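## Task

Take a free grey peg and push it fully into an unused hole of the yellow sulfur ball held by the other gripper, until it snaps in, without disturbing pegs already seated in the ball.

## Robot and tools

Robot: two xArm6 arms, left_arm and right_arm, each ending in a parallel two-finger gripper whose pads open to 50 mm. One gripper already holds the atom ball. The other should pick up a loose grey peg, line it up with an empty hole and push it home. Cameras: cam_left_wrist and cam_right_wrist (672x504), one on each wrist.

Scene frame: origin at table-top height, midway between the nominal bases. +z is up, +x points out over the table, and left_arm is on the +y side (arm names do not match image sides). Measured bases: left_arm at (-0.007, +0.353, 0) m, right_arm at (-0.021, -0.381, 0) m, both turned very slightly about z. Gripper frame: fingers extend along its +z and close along its x. end_effector_position is the point midway between the pads; fingertips extend 17.5 mm past it. A camera block juts about 10 cm toward the gripper's -y side and rotates with it.

Row format (execute_actions and move): 18 numbers, each in [-1, 1], always covering both arms. Numbers 1-9 are left_arm: dx, dy, dz, rx, ry, rz, then gripper position, force_limit, speed. Numbers 10-18 are the same nine for right_arm. dx..rz are offsets, not poses. They are measured along scene-frame axes from that arm's Hand target as it stood when the action or move began, and 1.0 equals 0.6 m or 180 degrees. rx, ry, rz together form one rotation vector, applied about the Hand target's position. Every row of an action counts from that same starting point, not from the previous row. Sending the same offset again in a later call moves the arm further. Six zeros re-request the current Hand target.

Gripper numbers are absolute settings. position: +1 is fully open (50 mm), about -0.65 is pads touching, and -1 means close until blocked, which is how to grip. force_limit: -1 gives about 20 N per pad, 0 about 102 N, +1 about 185 N. speed: -1 is 20 mm/s, 0 is 85 mm/s, +1 is 150 mm/s. force_limit and speed start at +1. A 0 is a real command, so to leave a gripper alone, resend its last three values. force_limit and speed only take effect when position changes by at least 0.01. To loosen a grip, open first.

Tools:
- execute_actions(actions, cameras): actions is a list of actions. Each action is up to 15 rows, one per 1/30 s step, and lasts 0.5 s. A short action repeats its last row. Images come back when actions is empty or cameras names them (["all"], names, or []).
- move(target, speed, blend, blocking, cameras): drives grippers in straight lines toward one row, or a list of up to 15 rows. All rows are offsets from the Hand targets at the move's start. speed is in m/s, 0.002 to 1, default 0.25; rotation is capped at twice that in rad/s. It can be one value or one per target. blend is in metres and rounds corners. Paths end together and stop after 10 s. Moves do not avoid obstacles. Fast moves lag, stray and hit harder, and a target set deeper past contact presses harder. blocking=false returns after about 0.5 s while the move continues. The result adds a move: line: done, off_target, moving, held or fault, plus limits=paced (pose clipped) or limits=held (steps withheld).
- wait(seconds 0-10): lets time pass while the arms keep their last commands.
- stop(): brakes a running move. Fingers keep moving.
- zoom_image(camera, region [x0,y0,x1,y1]): gives a closer view of the latest image. Pixel coordinates start at the top-left, and the region is at most 504x504.
- clear_fault(arm): clears a reported torque fault on that arm. It costs one action.
- read_manual(section): licence texts only.
- finished_scene(scene): ends scene 1 or 2 for good. Call it only after the peg is locked in.

Results: end_effector_position (m), end_effector_quat_wxyz and velocities, all in the scene frame, can be off by a few cm. Hand target is the last commanded pose after clipping, and it is what the next offsets count from. Tool commands lists the current gripper settings. object_status: 0 moving, 1 blocked while opening, 2 blocked while closing (holding something), 3 reached the set position or pads met (usually empty). Confirm 2 after gripping. position_measured gives the opening as (250 - value) x 0.202 mm. Joint velocities may read within noise. Joint torques include the arm's own weight and have offsets, so read them with care.

Control notes: each step, the commanded pose is clipped to within 70 mm and 16 degrees of the measured pose. Grippers often stop short of target; send the remaining distance as a new offset. To stop pressing against something, command the target back beyond the gripper. A clearance check withholds commands that would bring the arms too close, except finger to finger, but it can still miss contact.

Avoid: dropping the ball or peg, releasing a moving part, fast impacts and strong pushes. Anything leaving the table fails the scene. Do not hit fixed or heavy objects. Do not squeeze or press the other arm, including closing one gripper on the other's fingers. Center grasps so both pads bear the load. A contact torque at a joint's limit causes a torque fault. The limits in N m: waist 43.3, shoulder 43.4, elbow 26.7, forearm roll 26.7, wrist pitch 14.4, wrist roll 15. A motor held at its torque limit for 1 s also faults. The arm stays stopped until clear_fault. Motors heat when they carry loads, stay stretched out or push toward poses they cannot reach. MOTOR HOT appears at 65 °C, and at 80 °C that arm is braked for 30-60 s. Loose objects may get small random nudges. Time keeps running while you write replies, so keep replies short.

Each tool is called after "Emit:" as name(argument=value, ...) on one line, values as JSON.

## Session

Emit:
execute_actions(actions=[])

Scene clock: 0.00 s.
left_arm: end_effector_position=(+0.3709, -0.0188, +0.1348) position_measured=154 object_status=3 end_effector_quat_wxyz=(+0.589, +0.808, -0.006, -0.003) | right_arm: end_effector_position=(+0.3786, -0.3906, +0.2450) position_measured=3 object_status=3 end_effector_quat_wxyz=(+0.000, +0.716, +0.698, +0.000)
Joint positions: left_arm=[-0.392 0.265 -0.81 -1.746 1.101 3.365] | right_arm=[0 -0.265 -0.928 0 1.194 0.785]
Joint velocities: within noise
Joint torques (N m): no reading
Hand target: left_arm +0.3709, -0.0188, +0.1348; +0.589, +0.808, -0.006, -0.003 | right_arm +0.3786, -0.3906, +0.2450; +0.000, +0.716, +0.698, +0.000
Tool commands: left_gripper/position=-0.192157 left_gripper/force_limit=+1.0 left_gripper/speed=+1.0 right_gripper/position=+1.0 right_gripper/force_limit=+1.0 right_gripper/speed=+1.0

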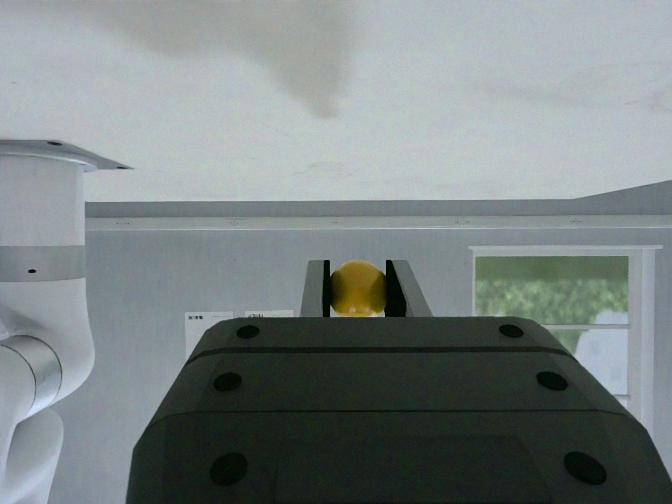

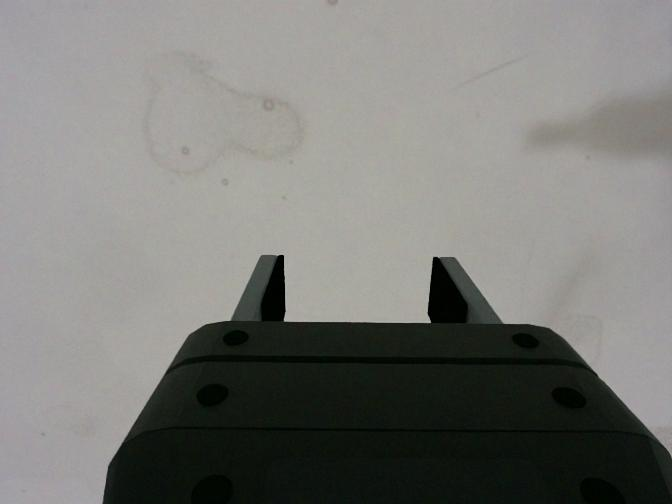

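Emit:
zoom_image(camera="cam_left_wrist", region=[298, 240, 418, 330])

Emit:
zoom_image(camera="cam_right_wrist", region=[84, 0, 588, 330])

Scaled by 4.200.

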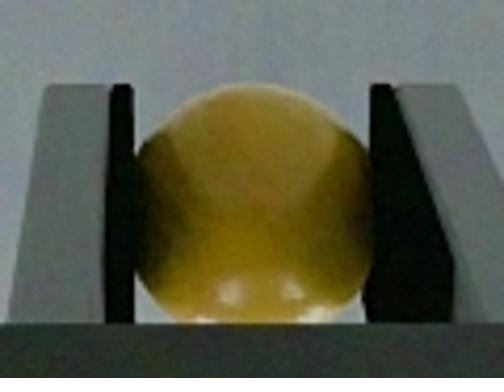

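Scaled by 1.000.

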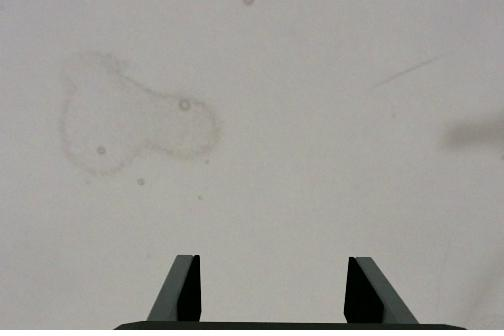

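Emit:
zoom_image(camera="cam_left_wrist", region=[0, 0, 336, 250])

Emit:
zoom_image(camera="cam_left_wrist", region=[336, 0, 672, 250])

Scaled by 1.500.

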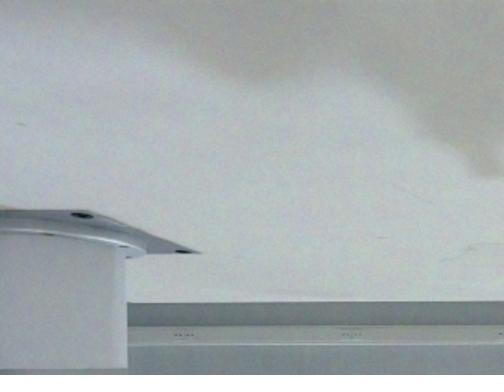

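Scaled by 1.500.

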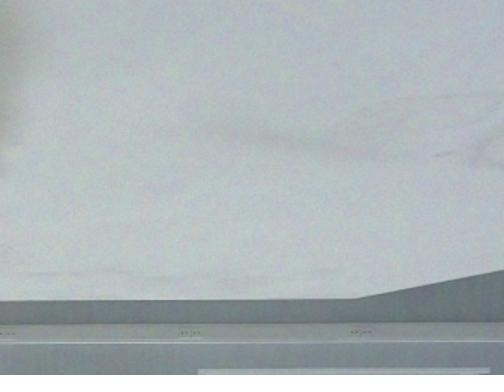

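Emit:
move(target=[0,0,0,0,0,0,-0.192157,1,1, 0.1,0.2,0.28,0.167,0,0,1,1,1], cameras=["cam_right_wrist"])

Scene clock: 14.13 s.
left_arm: end_effector_position=(+0.3709, -0.0188, +0.1348) position_measured=154 object_status=3 end_effector_quat_wxyz=(+0.589, +0.808, -0.006, -0.003) | right_arm: end_effector_position=(+0.4386, -0.2706, +0.4130) position_measured=3 object_status=3 end_effector_quat_wxyz=(-0.186, +0.691, +0.675, +0.181)
Joint positions: left_arm=[-0.392 0.265 -0.81 -1.746 1.101 3.365] | right_arm=[-0.018 -0.037 -1.55 0.524 1.606 0.781]
Joint torques (N m): left_arm=[0.91 -29.93 -18.51 -0.86 1.34 -0.14] | right_arm=[-1.76 -16.38 -26.88 1.36 -0.74 0.7]
Hand target: left_arm +0.3709, -0.0188, +0.1348; +0.589, +0.808, -0.006, -0.003 | right_arm +0.4386, -0.2706, +0.4130; -0.186, +0.691, +0.675, +0.181
Off the commanded pose: left_arm 0.000 m, 0 deg | right_arm 0.000 m, 0 deg.
move: done
Images, in order (width x height): cam_right_wrist 672x504.

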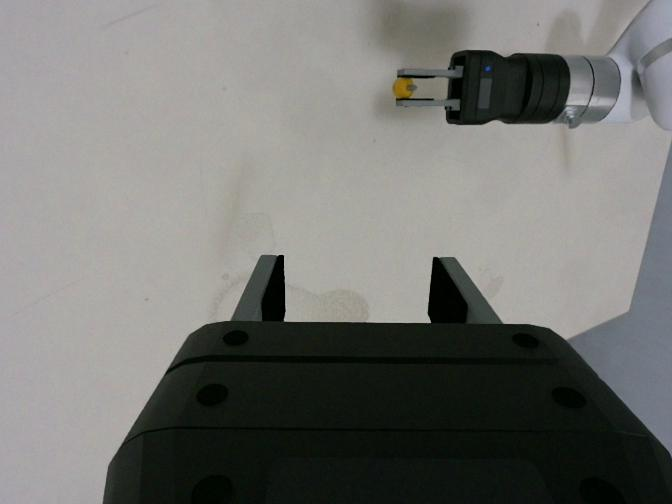

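Emit:
zoom_image(camera="cam_right_wrist", region=[370, 50, 490, 140])

Emit:
zoom_image(camera="cam_right_wrist", region=[0, 0, 336, 252])

Emit:
zoom_image(camera="cam_right_wrist", region=[336, 100, 672, 352])

Scaled by 4.200.

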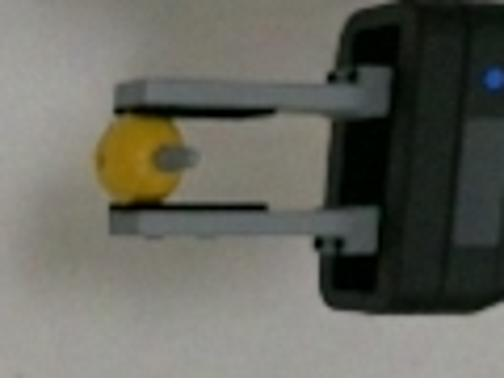

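Scaled by 1.500.

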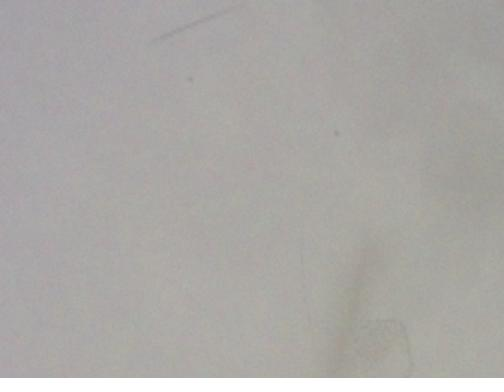

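Scaled by 1.500.

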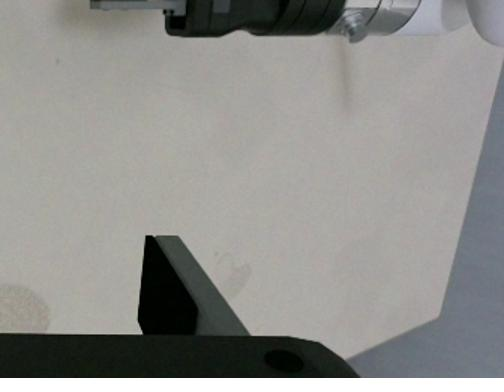

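Emit:
move(target=[0,0,0,0,0,0,-0.192157,1,1, -0.1,0.1,0.05,-0.1597,-0.2169,-0.0581,1,1,1], cameras=["cam_right_wrist"])

Emit:
zoom_image(camera="cam_right_wrist", region=[0, 0, 336, 252])

Emit:
zoom_image(camera="cam_right_wrist", region=[336, 0, 672, 252])

Scene clock: 22.73 s.
left_arm: end_effector_position=(+0.3709, -0.0188, +0.1348) position_measured=154 object_status=3 end_effector_quat_wxyz=(+0.589, +0.808, -0.006, -0.003) | right_arm: end_effector_position=(+0.3786, -0.2106, +0.4430) position_measured=3 object_status=3 end_effector_quat_wxyz=(+0.238, +0.672, +0.657, +0.245)
Joint positions: left_arm=[-0.392 0.265 -0.81 -1.746 1.101 3.365] | right_arm=[0.59 -0.606 -0.945 -0.426 0.979 1.51]
Joint torques (N m): left_arm=[1.56 -28.87 -18.54 -0.88 1.28 -0.22] | right_arm=[1.89 -9.13 -26.87 -0.82 -1.61 0.63]
Hand target: left_arm +0.3709, -0.0188, +0.1348; +0.589, +0.808, -0.006, -0.003 | right_arm +0.3786, -0.2106, +0.4430; +0.238, +0.672, +0.657, +0.245
Off the commanded pose: left_arm 0.000 m, 0 deg | right_arm 0.000 m, 0 deg.
move: done
Images, in order (width x height): cam_right_wrist 672x504.

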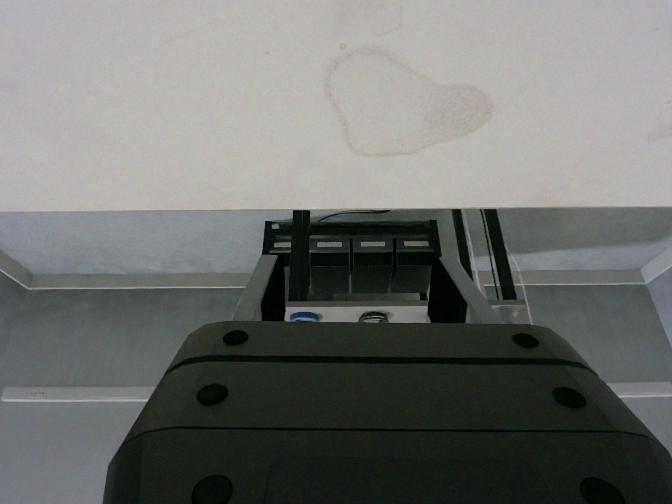

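Scaled by 1.500.

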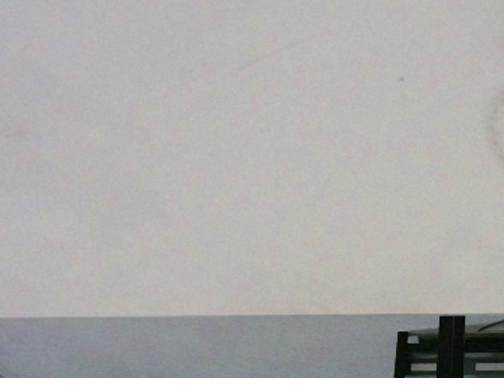

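Scaled by 1.500.

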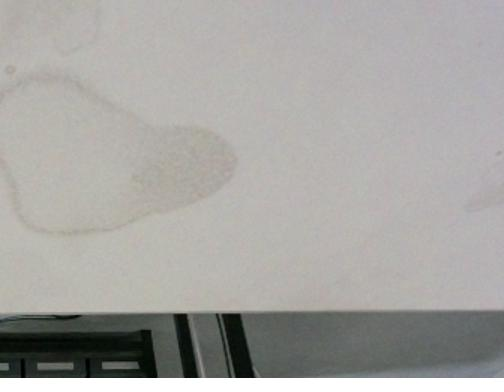

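Emit:
move(target=[0,0,0,0,0,0,-0.192157,1,1, -0.03,0.12,0.0,0.0947,0.4122,0.0727,1,1,1], cameras=["cam_right_wrist"], speed=0.4)

Emit:
zoom_image(camera="cam_right_wrist", region=[0, 0, 336, 252])

Emit:
zoom_image(camera="cam_right_wrist", region=[336, 0, 672, 252])

Scene clock: 30.93 s.
left_arm: end_effector_position=(+0.3709, -0.0188, +0.1348) position_measured=154 object_status=3 end_effector_quat_wxyz=(+0.589, +0.808, -0.006, -0.003) | right_arm: end_effector_position=(+0.3606, -0.1386, +0.4430) position_measured=3 object_status=3 end_effector_quat_wxyz=(-0.326, +0.636, +0.693, -0.096)
Joint positions: left_arm=[-0.392 0.265 -0.81 -1.746 1.101 3.365] | right_arm=[0.281 0.511 -2.383 0.616 2.333 1.284]
Joint torques (N m): left_arm=[1.57 -28.94 -18.66 -0.82 1.23 -0.14] | right_arm=[-1.04 -23.05 -21.86 1.66 0.05 0.67]
Hand target: left_arm +0.3709, -0.0188, +0.1348; +0.589, +0.808, -0.006, -0.003 | right_arm +0.3606, -0.1386, +0.4430; -0.326, +0.636, +0.693, -0.096
Off the commanded pose: left_arm 0.000 m, 0 deg | right_arm 0.000 m, 0 deg.
move: done
Images, in order (width x height): cam_right_wrist 672x504.

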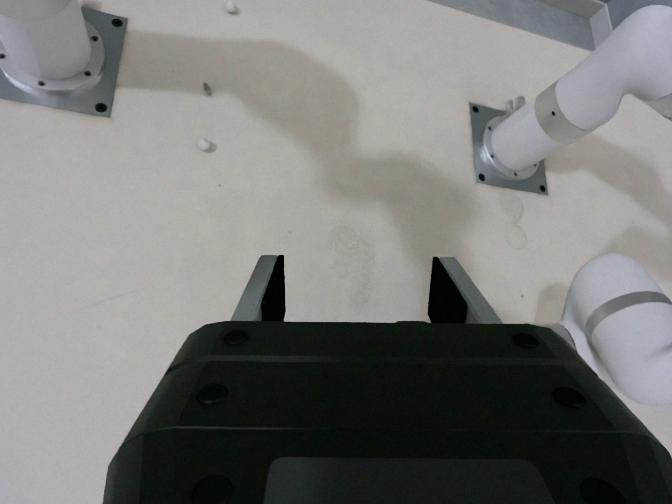

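Scaled by 1.500.

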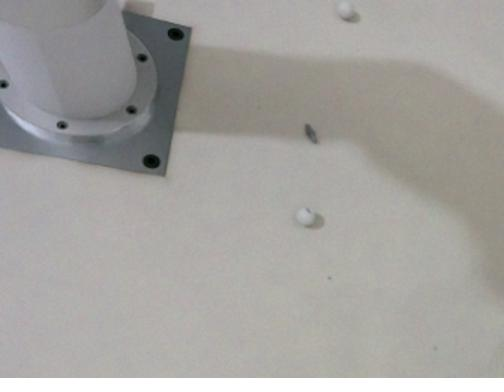

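Scaled by 1.500.

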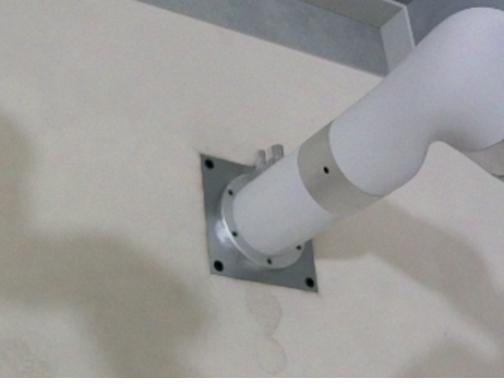

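Emit:
zoom_image(camera="cam_right_wrist", region=[184, 70, 232, 106])

Scaled by 10.500.

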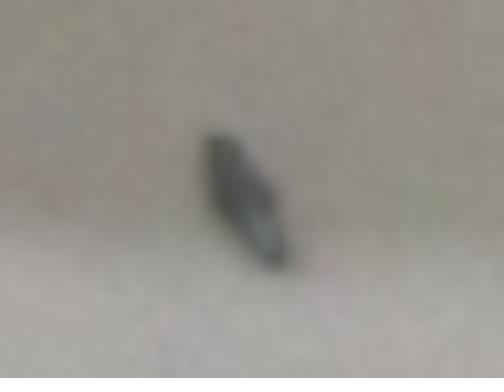

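Emit:
move(target=[[0,0,0,0,0,0,-0.192157,1,1, -0.351,-0.019,-0.155,-0.03,-0.12,0.07,1,1,1],[0,0,0,0,0,0,-0.192157,1,1, -0.611,-0.064,-0.588,-0.0541,-0.2157,0.1285,1,1,1]], blend=0.05, cameras=["cam_right_wrist"])

Scene clock: 64.93 s.
left_arm: end_effector_position=(+0.3709, -0.0188, +0.1348) position_measured=154 object_status=3 end_effector_quat_wxyz=(+0.589, +0.808, -0.006, -0.003) | right_arm: end_effector_position=(-0.0060, -0.1770, +0.0902) position_measured=3 object_status=3 end_effector_quat_wxyz=(+0.000, +0.507, +0.862, +0.000)
Joint positions: left_arm=[-0.392 0.265 -0.81 -1.746 1.101 3.365] | right_arm=[1.52 -0.932 -0.028 0 0.961 1.775]
Joint torques (N m): left_arm=[1.49 -29.03 -18.79 -0.92 1.24 -0.21] | right_arm=[2.13 -0.51 -26.58 -0.48 -1.75 0.67]
Hand target: left_arm +0.3709, -0.0188, +0.1348; +0.589, +0.808, -0.006, -0.003 | right_arm -0.0060, -0.1770, +0.0902; +0.000, +0.507, +0.862, +0.000
Off the commanded pose: left_arm 0.000 m, 0 deg | right_arm 0.000 m, 0 deg.
move: done
Images, in order (width x height): cam_right_wrist 672x504.

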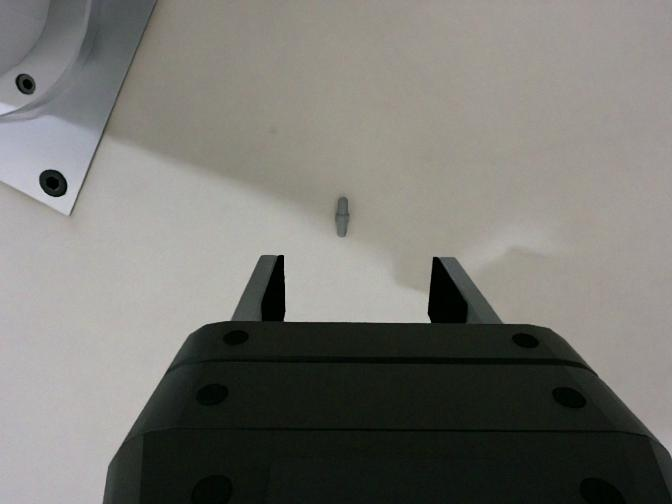

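Emit:
zoom_image(camera="cam_right_wrist", region=[312, 190, 372, 245])

Scaled by 8.400.

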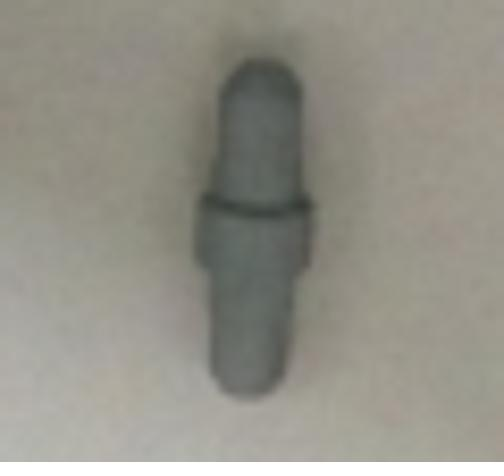

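Emit:
move(target=[0,0,0,0,0,0,-0.192157,1,1, -0.0212,-0.022,-0.067,0,0,-0.0122,1,1,1], cameras=["cam_right_wrist"], speed=0.15)

Emit:
zoom_image(camera="cam_right_wrist", region=[288, 220, 438, 325])

Scene clock: 75.57 s.
left_arm: end_effector_position=(+0.3709, -0.0188, +0.1348) position_measured=154 object_status=3 end_effector_quat_wxyz=(+0.589, +0.808, -0.006, -0.003) | right_arm: end_effector_position=(-0.0187, -0.1902, +0.0500) position_measured=3 object_status=3 end_effector_quat_wxyz=(+0.000, +0.524, +0.852, +0.000)
Joint positions: left_arm=[-0.392 0.265 -0.81 -1.746 1.101 3.365] | right_arm=[1.582 -0.878 0.079 0 0.799 1.874]
Joint torques (N m): left_arm=[1.53 -28.94 -18.76 -0.93 1.2 -0.2] | right_arm=[2.12 -0.7 -24.92 -0.47 -1.72 0.62]
Hand target: left_arm +0.3709, -0.0188, +0.1348; +0.589, +0.808, -0.006, -0.003 | right_arm -0.0187, -0.1902, +0.0500; +0.000, +0.524, +0.852, +0.000
Off the commanded pose: left_arm 0.000 m, 0 deg | right_arm 0.000 m, 0 deg.
move: done
Images, in order (width x height): cam_right_wrist 672x504.

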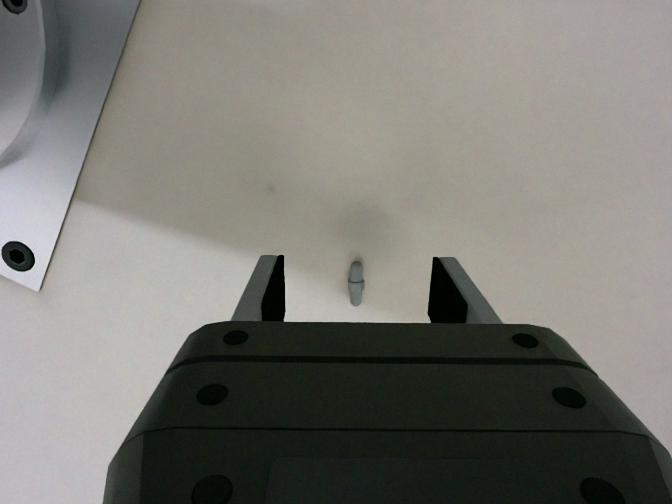

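Scaled by 3.360.

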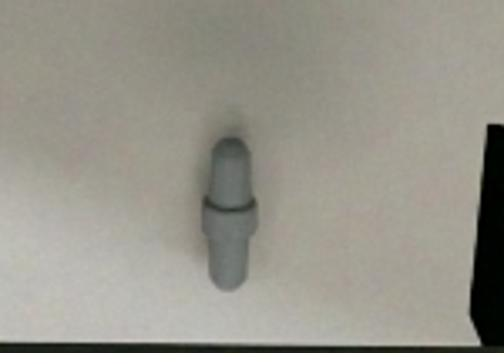

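Emit:
move(target=[0,0,0,0,0,0,-0.192157,1,1, -0.0015,-0.0008,-0.0467,0,0,0,1,1,1], cameras=["cam_right_wrist"], speed=0.08)

Emit:
zoom_image(camera="cam_right_wrist", region=[288, 235, 438, 340])

Scene clock: 82.40 s.
left_arm: end_effector_position=(+0.3709, -0.0188, +0.1348) position_measured=154 object_status=3 end_effector_quat_wxyz=(+0.589, +0.808, -0.006, -0.003) | right_arm: end_effector_position=(-0.0196, -0.1907, +0.0220) position_measured=3 object_status=3 end_effector_quat_wxyz=(+0.000, +0.524, +0.852, +0.000)
Joint positions: left_arm=[-0.392 0.265 -0.81 -1.746 1.101 3.365] | right_arm=[1.587 -0.693 0.103 0 0.59 1.879]
Joint torques (N m): left_arm=[1.5 -28.79 -18.73 -0.82 1.3 -0.24] | right_arm=[2.09 -1.67 -22.2 -0.48 -1.79 0.73]
Hand target: left_arm +0.3709, -0.0188, +0.1348; +0.589, +0.808, -0.006, -0.003 | right_arm -0.0196, -0.1907, +0.0220; +0.000, +0.524, +0.852, +0.000
Off the commanded pose: left_arm 0.000 m, 0 deg | right_arm 0.000 m, 0 deg.
move: done
Images, in order (width x height): cam_right_wrist 672x504.

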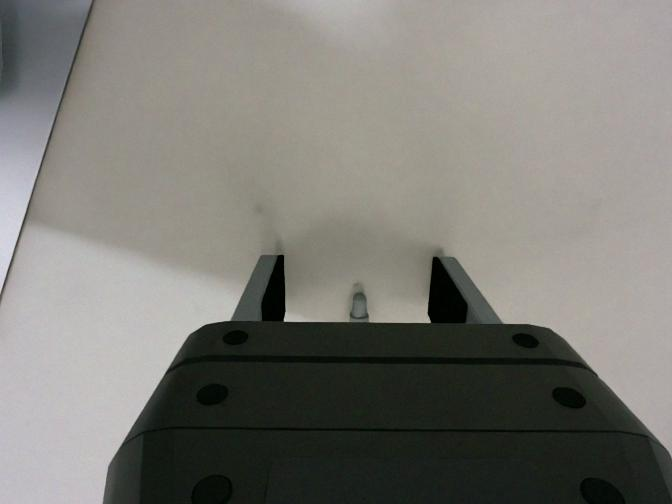

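Scaled by 3.360.

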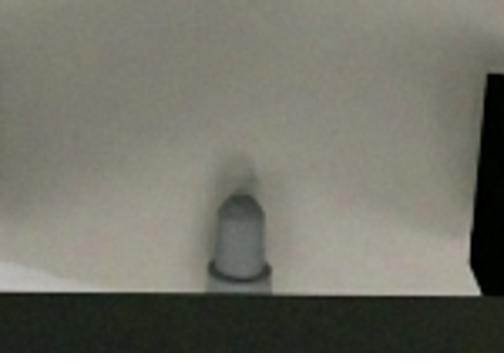

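Emit:
move(target=[0,0,0,0,0,0,-0.192157,1,1, 0.0004,-0.0008,-0.0042,0,0,0,1,1,1], speed=0.03)

Emit:
execute_actions(actions=[[[0,0,0,0,0,0,-0.192157,1,1,0,0,0,0,0,0,-1,0.2,-0.7]],[[0,0,0,0,0,0,-0.192157,1,1,0,0,0,0,0,0,-1,0.2,-0.7]],[[0,0,0,0,0,0,-0.192157,1,1,0,0,0,0,0,0,-1,0.2,-0.7]]], cameras=["cam_right_wrist"])

Emit:
zoom_image(camera="cam_right_wrist", region=[288, 235, 438, 340])

Scene clock: 86.23 s.
left_arm: end_effector_position=(+0.3709, -0.0188, +0.1348) position_measured=154 object_status=3 end_effector_quat_wxyz=(+0.589, +0.808, -0.006, -0.003) | right_arm: end_effector_position=(-0.0194, -0.1912, +0.0195) position_measured=3 object_status=3 end_effector_quat_wxyz=(+0.000, +0.524, +0.852, +0.000)
Joint positions: left_arm=[-0.392 0.265 -0.81 -1.746 1.101 3.365] | right_arm=[1.585 -0.677 0.106 0 0.571 1.878]
Joint torques (N m): left_arm=[1.31 -29.06 -18.89 -0.89 1.23 -0.21] | right_arm=[-1.69 -2.04 -20.12 -0.39 -1.97 -0.67]
Hand target: left_arm +0.3709, -0.0188, +0.1348; +0.589, +0.808, -0.006, -0.003 | right_arm -0.0194, -0.1912, +0.0194; +0.000, +0.524, +0.852, +0.000
Off the commanded pose: left_arm 0.000 m, 0 deg | right_arm 0.000 m, 0 deg.
move: done

Scene clock: 87.93 s.
left_arm: end_effector_position=(+0.3709, -0.0188, +0.1348) position_measured=154 object_status=3 end_effector_quat_wxyz=(+0.589, +0.808, -0.006, -0.003) | right_arm: end_effector_position=(-0.0194, -0.1912, +0.0194) position_measured=240 object_status=2 end_effector_quat_wxyz=(+0.000, +0.524, +0.852, +0.000)
Joint positions: left_arm=[-0.392 0.265 -0.81 -1.746 1.101 3.365] | right_arm=[1.585 -0.677 0.106 0 0.571 1.878]
Joint torques (N m): left_arm=[1.56 -28.75 -18.75 -0.81 1.27 -0.15] | right_arm=[-1.82 -1.96 -20.47 -0.05 -1.8 -0.69]
Hand target: left_arm +0.3709, -0.0188, +0.1348; +0.589, +0.808, -0.006, -0.003 | right_arm -0.0194, -0.1912, +0.0194; +0.000, +0.524, +0.852, +0.000
Off the commanded pose: left_arm 0.000 m, 0 deg | right_arm 0.000 m, 0 deg.
Images, in order (width x height): cam_right_wrist 672x504.

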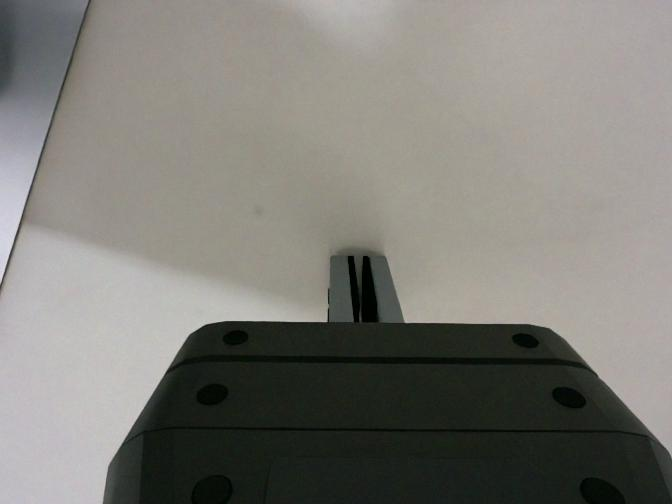

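Scaled by 3.360.

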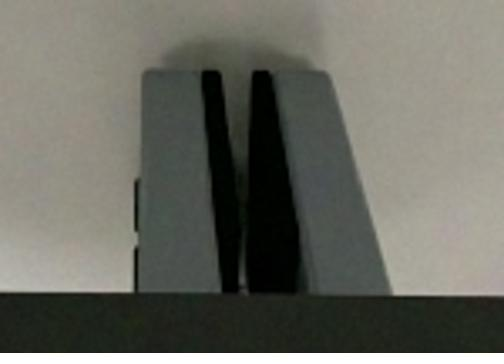

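Emit:
move(target=[[0,0,0,0,0,0,-0.192157,1,1, 0,0,0.2,0,0,0,-1,0.2,-0.7],[0,0,0,0,0,0,-0.192157,1,1, 0.649,0.102,0.383,0.2237,-0.1377,0.332,-1,0.2,-0.7]], blend=0.05, cameras=["all"])

Emit:
zoom_image(camera="cam_right_wrist", region=[276, 140, 396, 260])

Emit:
zoom_image(camera="cam_left_wrist", region=[276, 180, 436, 320])

Scene clock: 104.73 s.
left_arm: end_effector_position=(+0.3709, -0.0188, +0.1348) position_measured=154 object_status=3 end_effector_quat_wxyz=(+0.589, +0.808, -0.006, -0.003) | right_arm: end_effector_position=(+0.3700, -0.1300, +0.2493) position_measured=240 object_status=2 end_effector_quat_wxyz=(+0.000, +0.000, +0.924, +0.383)
Joint positions: left_arm=[-0.392 0.265 -0.81 -1.746 1.101 3.365] | right_arm=[0.28 -0.201 -0.821 0.931 1.022 -1.042]
Joint torques (N m): left_arm=[1.53 -28.94 -18.85 -0.87 1.21 -0.25] | right_arm=[-1.88 -13.78 -27.17 0.92 -0.25 -0.63]
Hand target: left_arm +0.3709, -0.0188, +0.1348; +0.589, +0.808, -0.006, -0.003 | right_arm +0.3700, -0.1300, +0.2492; +0.000, +0.000, +0.924, +0.383
Off the commanded pose: left_arm 0.000 m, 0 deg | right_arm 0.000 m, 0 deg.
move: done

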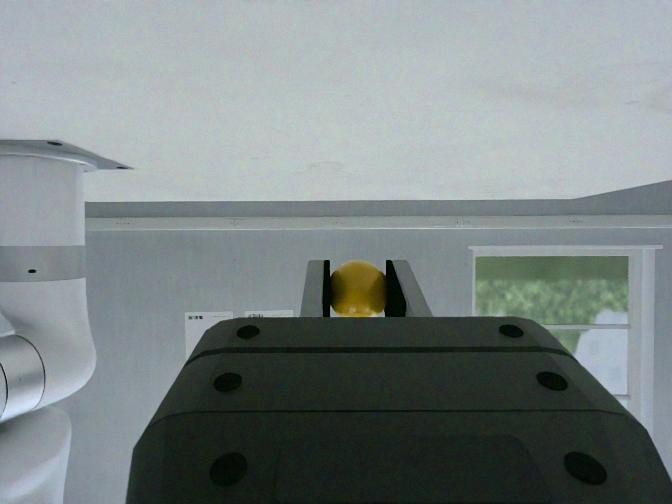

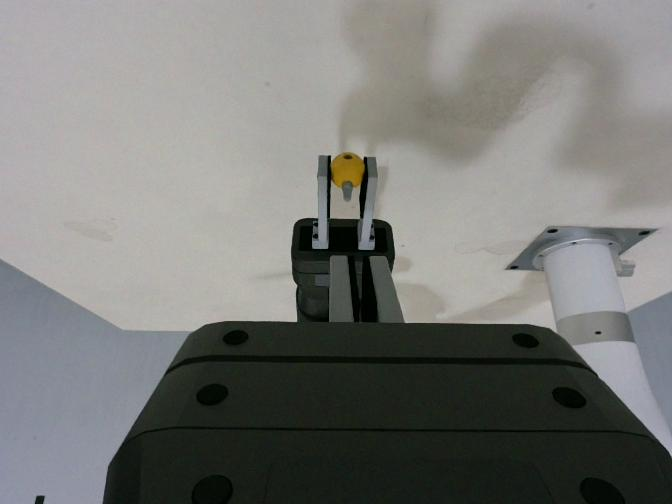

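Scaled by 4.200.

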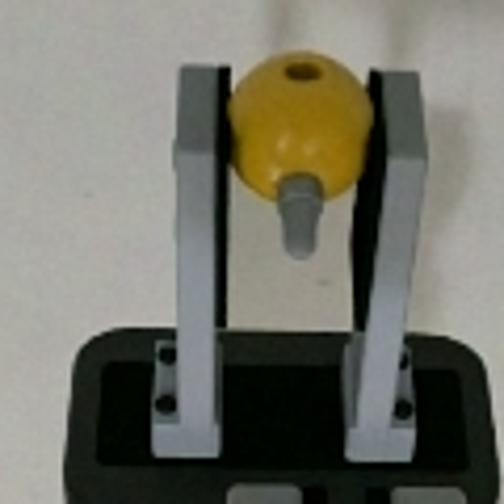

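Scaled by 3.150.

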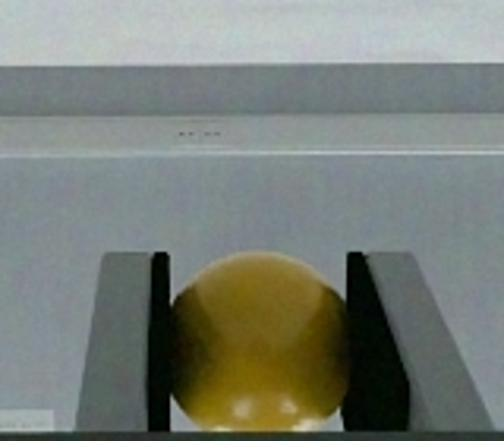

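Emit:
move(target=[0,0,0,0,0,0,-0.192157,1,1, 0.025,0.0467,-0.235,-0.1511,0,0,-1,0.2,-0.7], cameras=["all"], speed=0.15)

Emit:
zoom_image(camera="cam_left_wrist", region=[320, 170, 440, 270])

Scene clock: 118.67 s.
left_arm: end_effector_position=(+0.3709, -0.0188, +0.1348) position_measured=154 object_status=3 end_effector_quat_wxyz=(+0.589, +0.808, -0.006, -0.003) | right_arm: end_effector_position=(+0.3850, -0.1019, +0.1083) position_measured=240 object_status=2 end_effector_quat_wxyz=(+0.000, +0.000, +0.988, +0.155)
Joint positions: left_arm=[-0.392 0.265 -0.81 -1.746 1.101 3.365] | right_arm=[0.541 0.124 -0.887 0.452 0.654 -0.616]
Joint torques (N m): left_arm=[1.33 -28.87 -18.95 -0.78 1.24 -0.16] | right_arm=[2.05 -18.19 -24.8 -0.45 -1.9 0.68]
Hand target: left_arm +0.3709, -0.0188, +0.1348; +0.589, +0.808, -0.006, -0.003 | right_arm +0.3850, -0.1019, +0.1082; +0.000, +0.000, +0.988, +0.155
Off the commanded pose: left_arm 0.000 m, 0 deg | right_arm 0.000 m, 0 deg.
move: done

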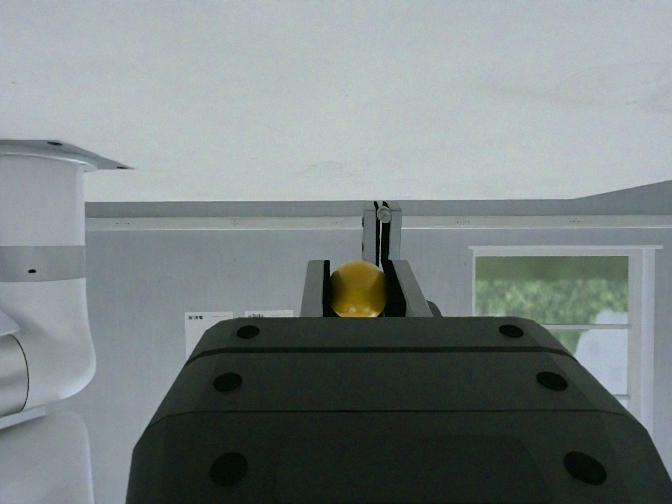

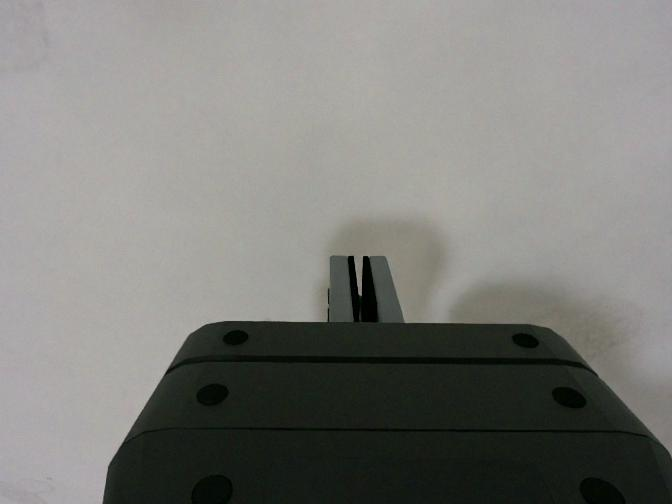

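Scaled by 4.200.

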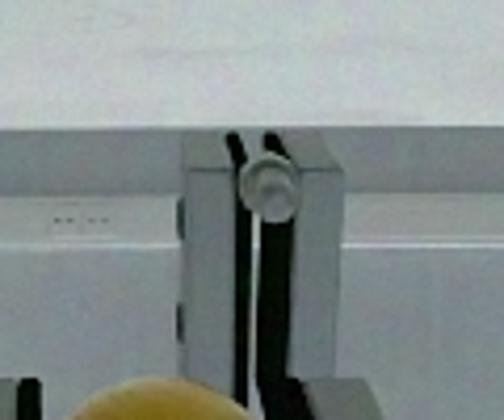

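Emit:
zoom_image(camera="cam_left_wrist", region=[366, 200, 402, 230])

Scaled by 14.000.

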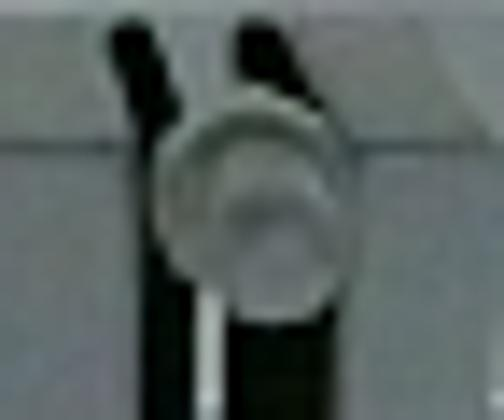

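Emit:
move(target=[0,0,0,0,0,0,-0.192157,1,1, -0.0367,-0.0135,0.058,0.4206,0,0,-1,0.2,-0.7], cameras=["cam_right_wrist"], speed=0.4)

Emit:
zoom_image(camera="cam_right_wrist", region=[306, 175, 366, 225])

Scene clock: 137.80 s.
left_arm: end_effector_position=(+0.3709, -0.0188, +0.1348) position_measured=154 object_status=3 end_effector_quat_wxyz=(+0.589, +0.808, -0.006, -0.003) | right_arm: end_effector_position=(+0.3630, -0.1100, +0.1431) position_measured=240 object_status=2 end_effector_quat_wxyz=(+0.001, +0.000, +0.685, +0.729)
Joint positions: left_arm=[-0.392 0.265 -0.81 -1.746 1.101 3.365] | right_arm=[0.053 0.463 -0.794 1.619 1.619 -2.026]
Joint torques (N m): left_arm=[1.47 -28.88 -18.98 -0.76 1.32 -0.2] | right_arm=[-1.76 -18.54 -15.47 0.27 2.58 -0.69]
Hand target: left_arm +0.3709, -0.0188, +0.1348; +0.589, +0.808, -0.006, -0.003 | right_arm +0.3630, -0.1100, +0.1430; +0.001, +0.000, +0.685, +0.729
Off the commanded pose: left_arm 0.000 m, 0 deg | right_arm 0.000 m, 0 deg.
move: done
Images, in order (width x height): cam_right_wrist 672x504.

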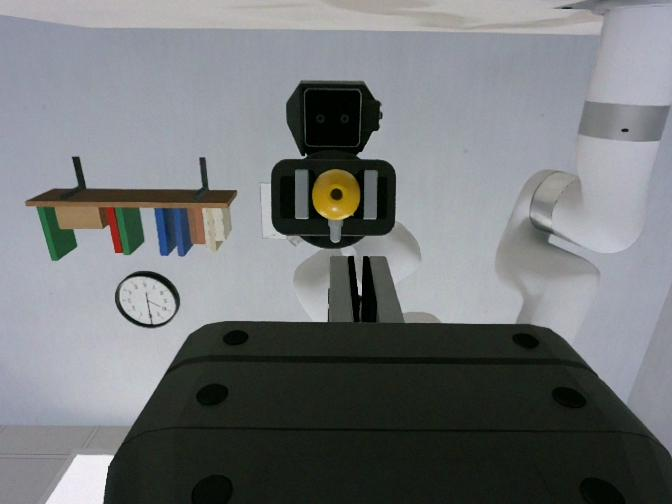

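Scaled by 8.400.

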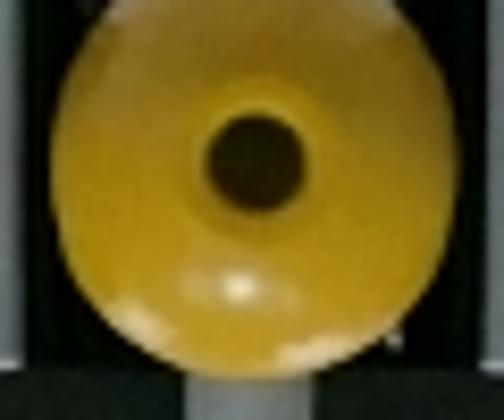

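Emit:
move(target=[0,0,0,0,0,0,-0.192157,1,1, 0.0155,0.024,-0.0372,-0.4206,0,0,-1,0.2,-0.7], cameras=["cam_left_wrist"], speed=0.4)

Emit:
zoom_image(camera="cam_left_wrist", region=[324, 225, 396, 285])

Scene clock: 161.07 s.
left_arm: end_effector_position=(+0.3709, -0.0188, +0.1348) position_measured=154 object_status=3 end_effector_quat_wxyz=(+0.589, +0.808, -0.006, -0.003) | right_arm: end_effector_position=(+0.3723, -0.0956, +0.1207) position_measured=240 object_status=2 end_effector_quat_wxyz=(+0.000, +0.000, +0.988, +0.155)
Joint positions: left_arm=[-0.392 0.265 -0.81 -1.746 1.101 3.365] | right_arm=[0.565 0.075 -0.863 0.436 0.67 -0.574]
Joint torques (N m): left_arm=[1.53 -28.95 -19 -0.78 1.18 -0.25] | right_arm=[2.11 -17.61 -25.24 -0.46 -1.04 0.59]
Hand target: left_arm +0.3709, -0.0188, +0.1348; +0.589, +0.808, -0.006, -0.003 | right_arm +0.3723, -0.0956, +0.1207; +0.000, +0.000, +0.988, +0.155
Off the commanded pose: left_arm 0.000 m, 0 deg | right_arm 0.000 m, 0 deg.
move: done
Images, in order (width x height): cam_left_wrist 672x504.

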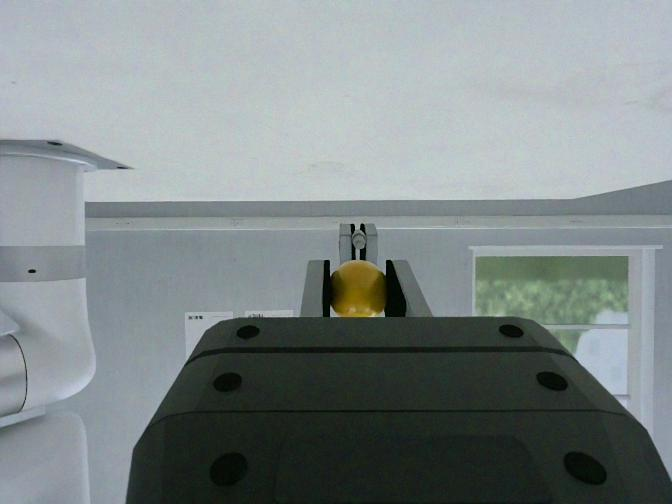

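Scaled by 7.000.

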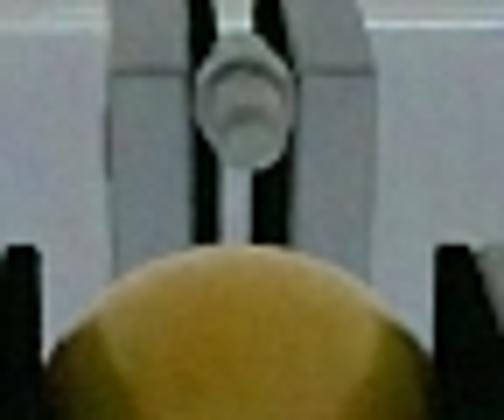

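Emit:
move(target=[0,0,0,0,0,0,-0.192157,1,1, -0.0028,0.0315,0.0127,0.0083,0,0,-1,0.2,-0.7], cameras=["cam_left_wrist"], speed=0.08)

Emit:
zoom_image(camera="cam_left_wrist", region=[324, 225, 396, 285])

Scene clock: 176.07 s.
left_arm: end_effector_position=(+0.3709, -0.0188, +0.1348) position_measured=154 object_status=3 end_effector_quat_wxyz=(+0.589, +0.808, -0.006, -0.003) | right_arm: end_effector_position=(+0.3706, -0.0768, +0.1283) position_measured=240 object_status=2 end_effector_quat_wxyz=(+0.000, +0.000, +0.986, +0.168)
Joint positions: left_arm=[-0.392 0.265 -0.81 -1.746 1.101 3.365] | right_arm=[0.594 0.081 -0.887 0.464 0.672 -0.563]
Joint torques (N m): left_arm=[1.48 -29.05 -19.12 -0.83 1.25 -0.26] | right_arm=[1.75 -18.01 -25.32 0.17 -1.06 0.66]
Hand target: left_arm +0.3709, -0.0188, +0.1348; +0.589, +0.808, -0.006, -0.003 | right_arm +0.3706, -0.0767, +0.1283; +0.000, +0.000, +0.986, +0.168
Off the commanded pose: left_arm 0.000 m, 0 deg | right_arm 0.000 m, 0 deg.
move: done
Images, in order (width x height): cam_left_wrist 672x504.

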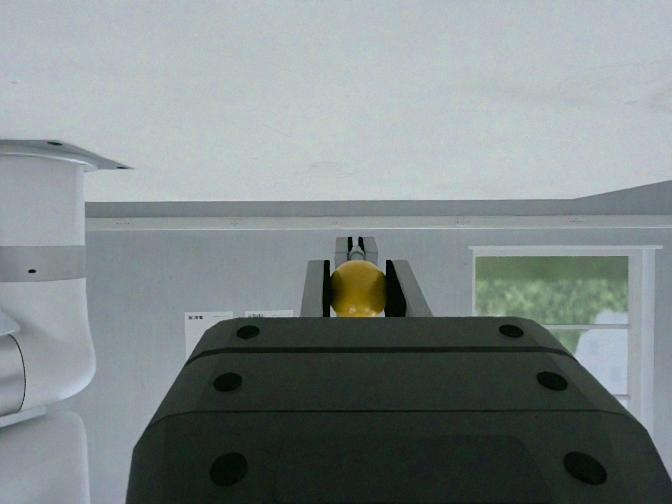

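Scaled by 7.000.

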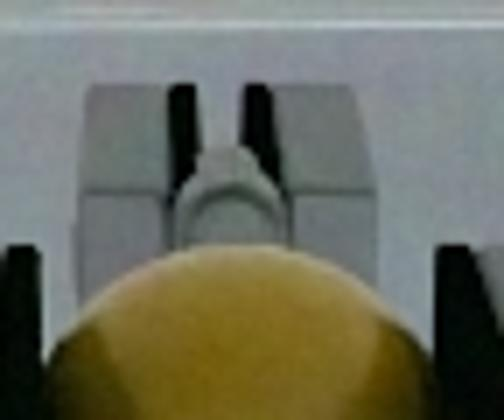

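Emit:
move(target=[0,0,0,0,0,0,-0.192157,1,1, -0.0008,0.015,0.0046,0,0,0,-1,0.2,-0.7], cameras=["cam_left_wrist"], speed=0.04)

Emit:
zoom_image(camera="cam_left_wrist", region=[324, 225, 396, 285])

Scene clock: 180.50 s.
left_arm: end_effector_position=(+0.3710, -0.0186, +0.1347) position_measured=154 object_status=3 end_effector_quat_wxyz=(+0.588, +0.809, -0.006, -0.002) | right_arm: end_effector_position=(+0.3701, -0.0680, +0.1308) position_measured=240 object_status=2 end_effector_quat_wxyz=(+0.000, +0.000, +0.986, +0.168)
Joint positions: left_arm=[-0.392 0.265 -0.81 -1.746 1.1 3.365] | right_arm=[0.61 0.09 -0.904 0.456 0.675 -0.539]
Joint torques (N m): left_arm=[-21.65 -28.25 -25.7 -0.92 4.77 -0.19] | right_arm=[25.67 -28.07 -47.96 4.2 -2.31 0.52]
Hand target: left_arm +0.3709, -0.0188, +0.1348; +0.589, +0.808, -0.006, -0.003 | right_arm +0.3701, -0.0677, +0.1311; +0.000, +0.000, +0.986, +0.168
Off the commanded pose: left_arm 0.000 m, 0 deg | right_arm 0.000 m, 0 deg.
move: done
Images, in order (width x height): cam_left_wrist 672x504.

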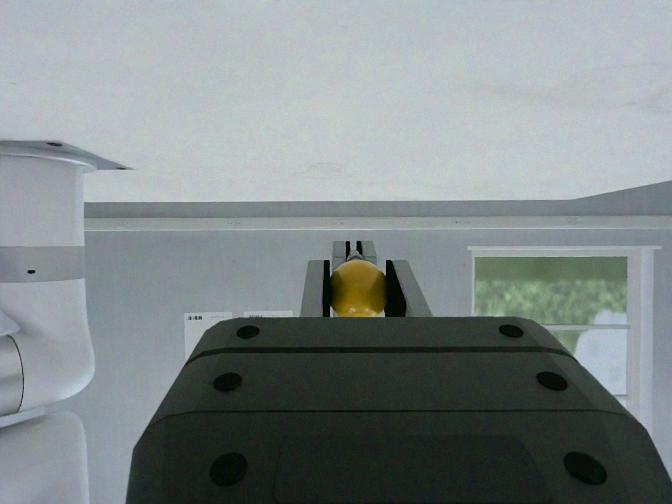

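Scaled by 7.000.

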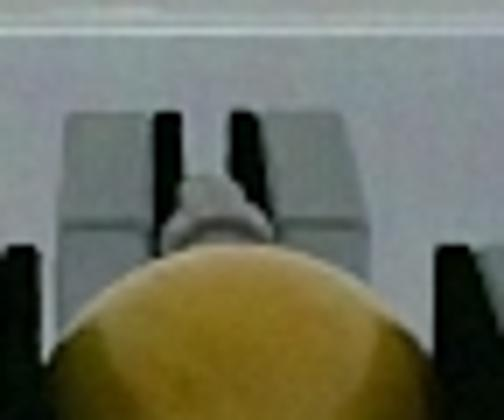

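Emit:
move(target=[[0,0,0,0,0,0,-0.192157,1,1, 0,-0.007,-0.0025,0,0,0,-1,0.2,-0.7],[0,0,0,0,0,0,-0.192157,1,1, 0.0008,-0.0085,-0.0054,0.0278,0,0,-1,0.2,-0.7]], cameras=["cam_left_wrist"], speed=0.04)

Emit:
zoom_image(camera="cam_left_wrist", region=[324, 225, 396, 285])

Scene clock: 200.37 s.
left_arm: end_effector_position=(+0.3709, -0.0188, +0.1348) position_measured=154 object_status=3 end_effector_quat_wxyz=(+0.589, +0.808, -0.006, -0.003) | right_arm: end_effector_position=(+0.3706, -0.0728, +0.1279) position_measured=240 object_status=2 end_effector_quat_wxyz=(+0.000, +0.000, +0.978, +0.211)
Joint positions: left_arm=[-0.392 0.265 -0.81 -1.746 1.101 3.365] | right_arm=[0.581 0.077 -0.862 0.62 0.645 -0.704]
Joint torques (N m): left_arm=[2.5 -33.4 -18.08 -0.04 1.06 -0.26] | right_arm=[-1.55 -19.7 -23.42 0.28 -1.78 -0.7]
Hand target: left_arm +0.3709, -0.0188, +0.1348; +0.589, +0.808, -0.006, -0.003 | right_arm +0.3706, -0.0728, +0.1279; +0.000, +0.000, +0.978, +0.211
Off the commanded pose: left_arm 0.000 m, 0 deg | right_arm 0.000 m, 0 deg.
move: done
Images, in order (width x height): cam_left_wrist 672x504.

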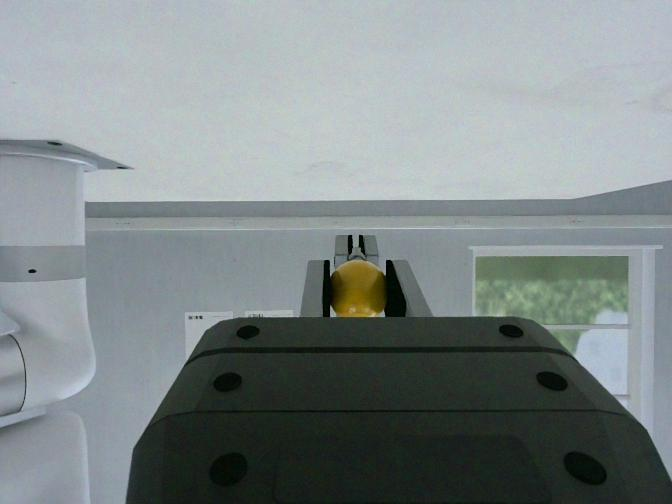

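Scaled by 7.000.

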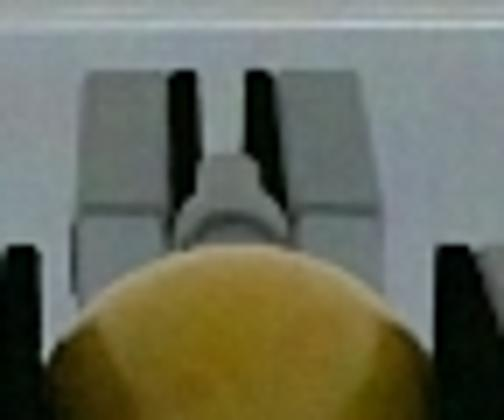

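Emit:
move(target=[0,0,0,0,0,0,-0.192157,1,1, -0.0005,0.0042,0,0.0111,0,0,-1,0.2,-0.7], cameras=["cam_left_wrist"], speed=0.02)

Emit:
zoom_image(camera="cam_left_wrist", region=[324, 225, 396, 285])

Scene clock: 207.27 s.
left_arm: end_effector_position=(+0.3709, -0.0187, +0.1347) position_measured=154 object_status=3 end_effector_quat_wxyz=(+0.588, +0.808, -0.006, -0.002) | right_arm: end_effector_position=(+0.3703, -0.0704, +0.1278) position_measured=240 object_status=2 end_effector_quat_wxyz=(+0.000, +0.000, +0.974, +0.228)
Joint positions: left_arm=[-0.392 0.265 -0.81 -1.746 1.101 3.365] | right_arm=[0.578 0.078 -0.855 0.684 0.639 -0.761]
Joint torques (N m): left_arm=[-11.8 -28.26 -21.77 -0.37 3.05 -0.14] | right_arm=[13.7 -24.25 -37.03 2.65 -0.83 -0.78]
Hand target: left_arm +0.3709, -0.0188, +0.1348; +0.589, +0.808, -0.006, -0.003 | right_arm +0.3703, -0.0703, +0.1279; +0.000, +0.000, +0.974, +0.228
Off the commanded pose: left_arm 0.000 m, 0 deg | right_arm 0.000 m, 0 deg.
move: done
Images, in order (width x height): cam_left_wrist 672x504.

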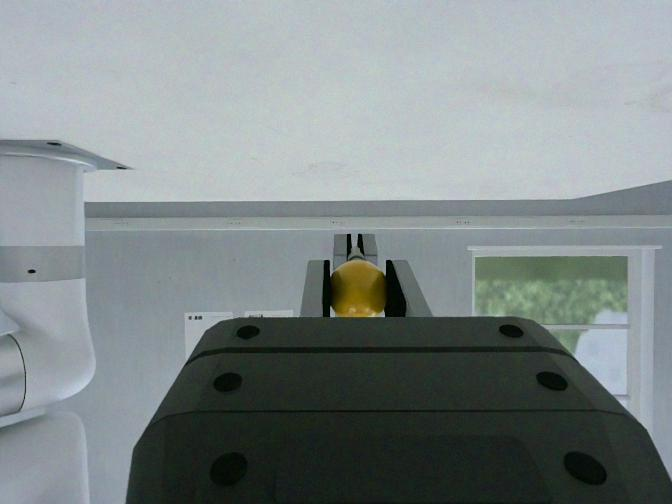

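Scaled by 7.000.

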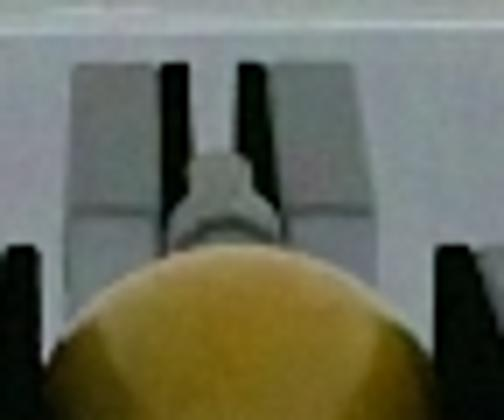

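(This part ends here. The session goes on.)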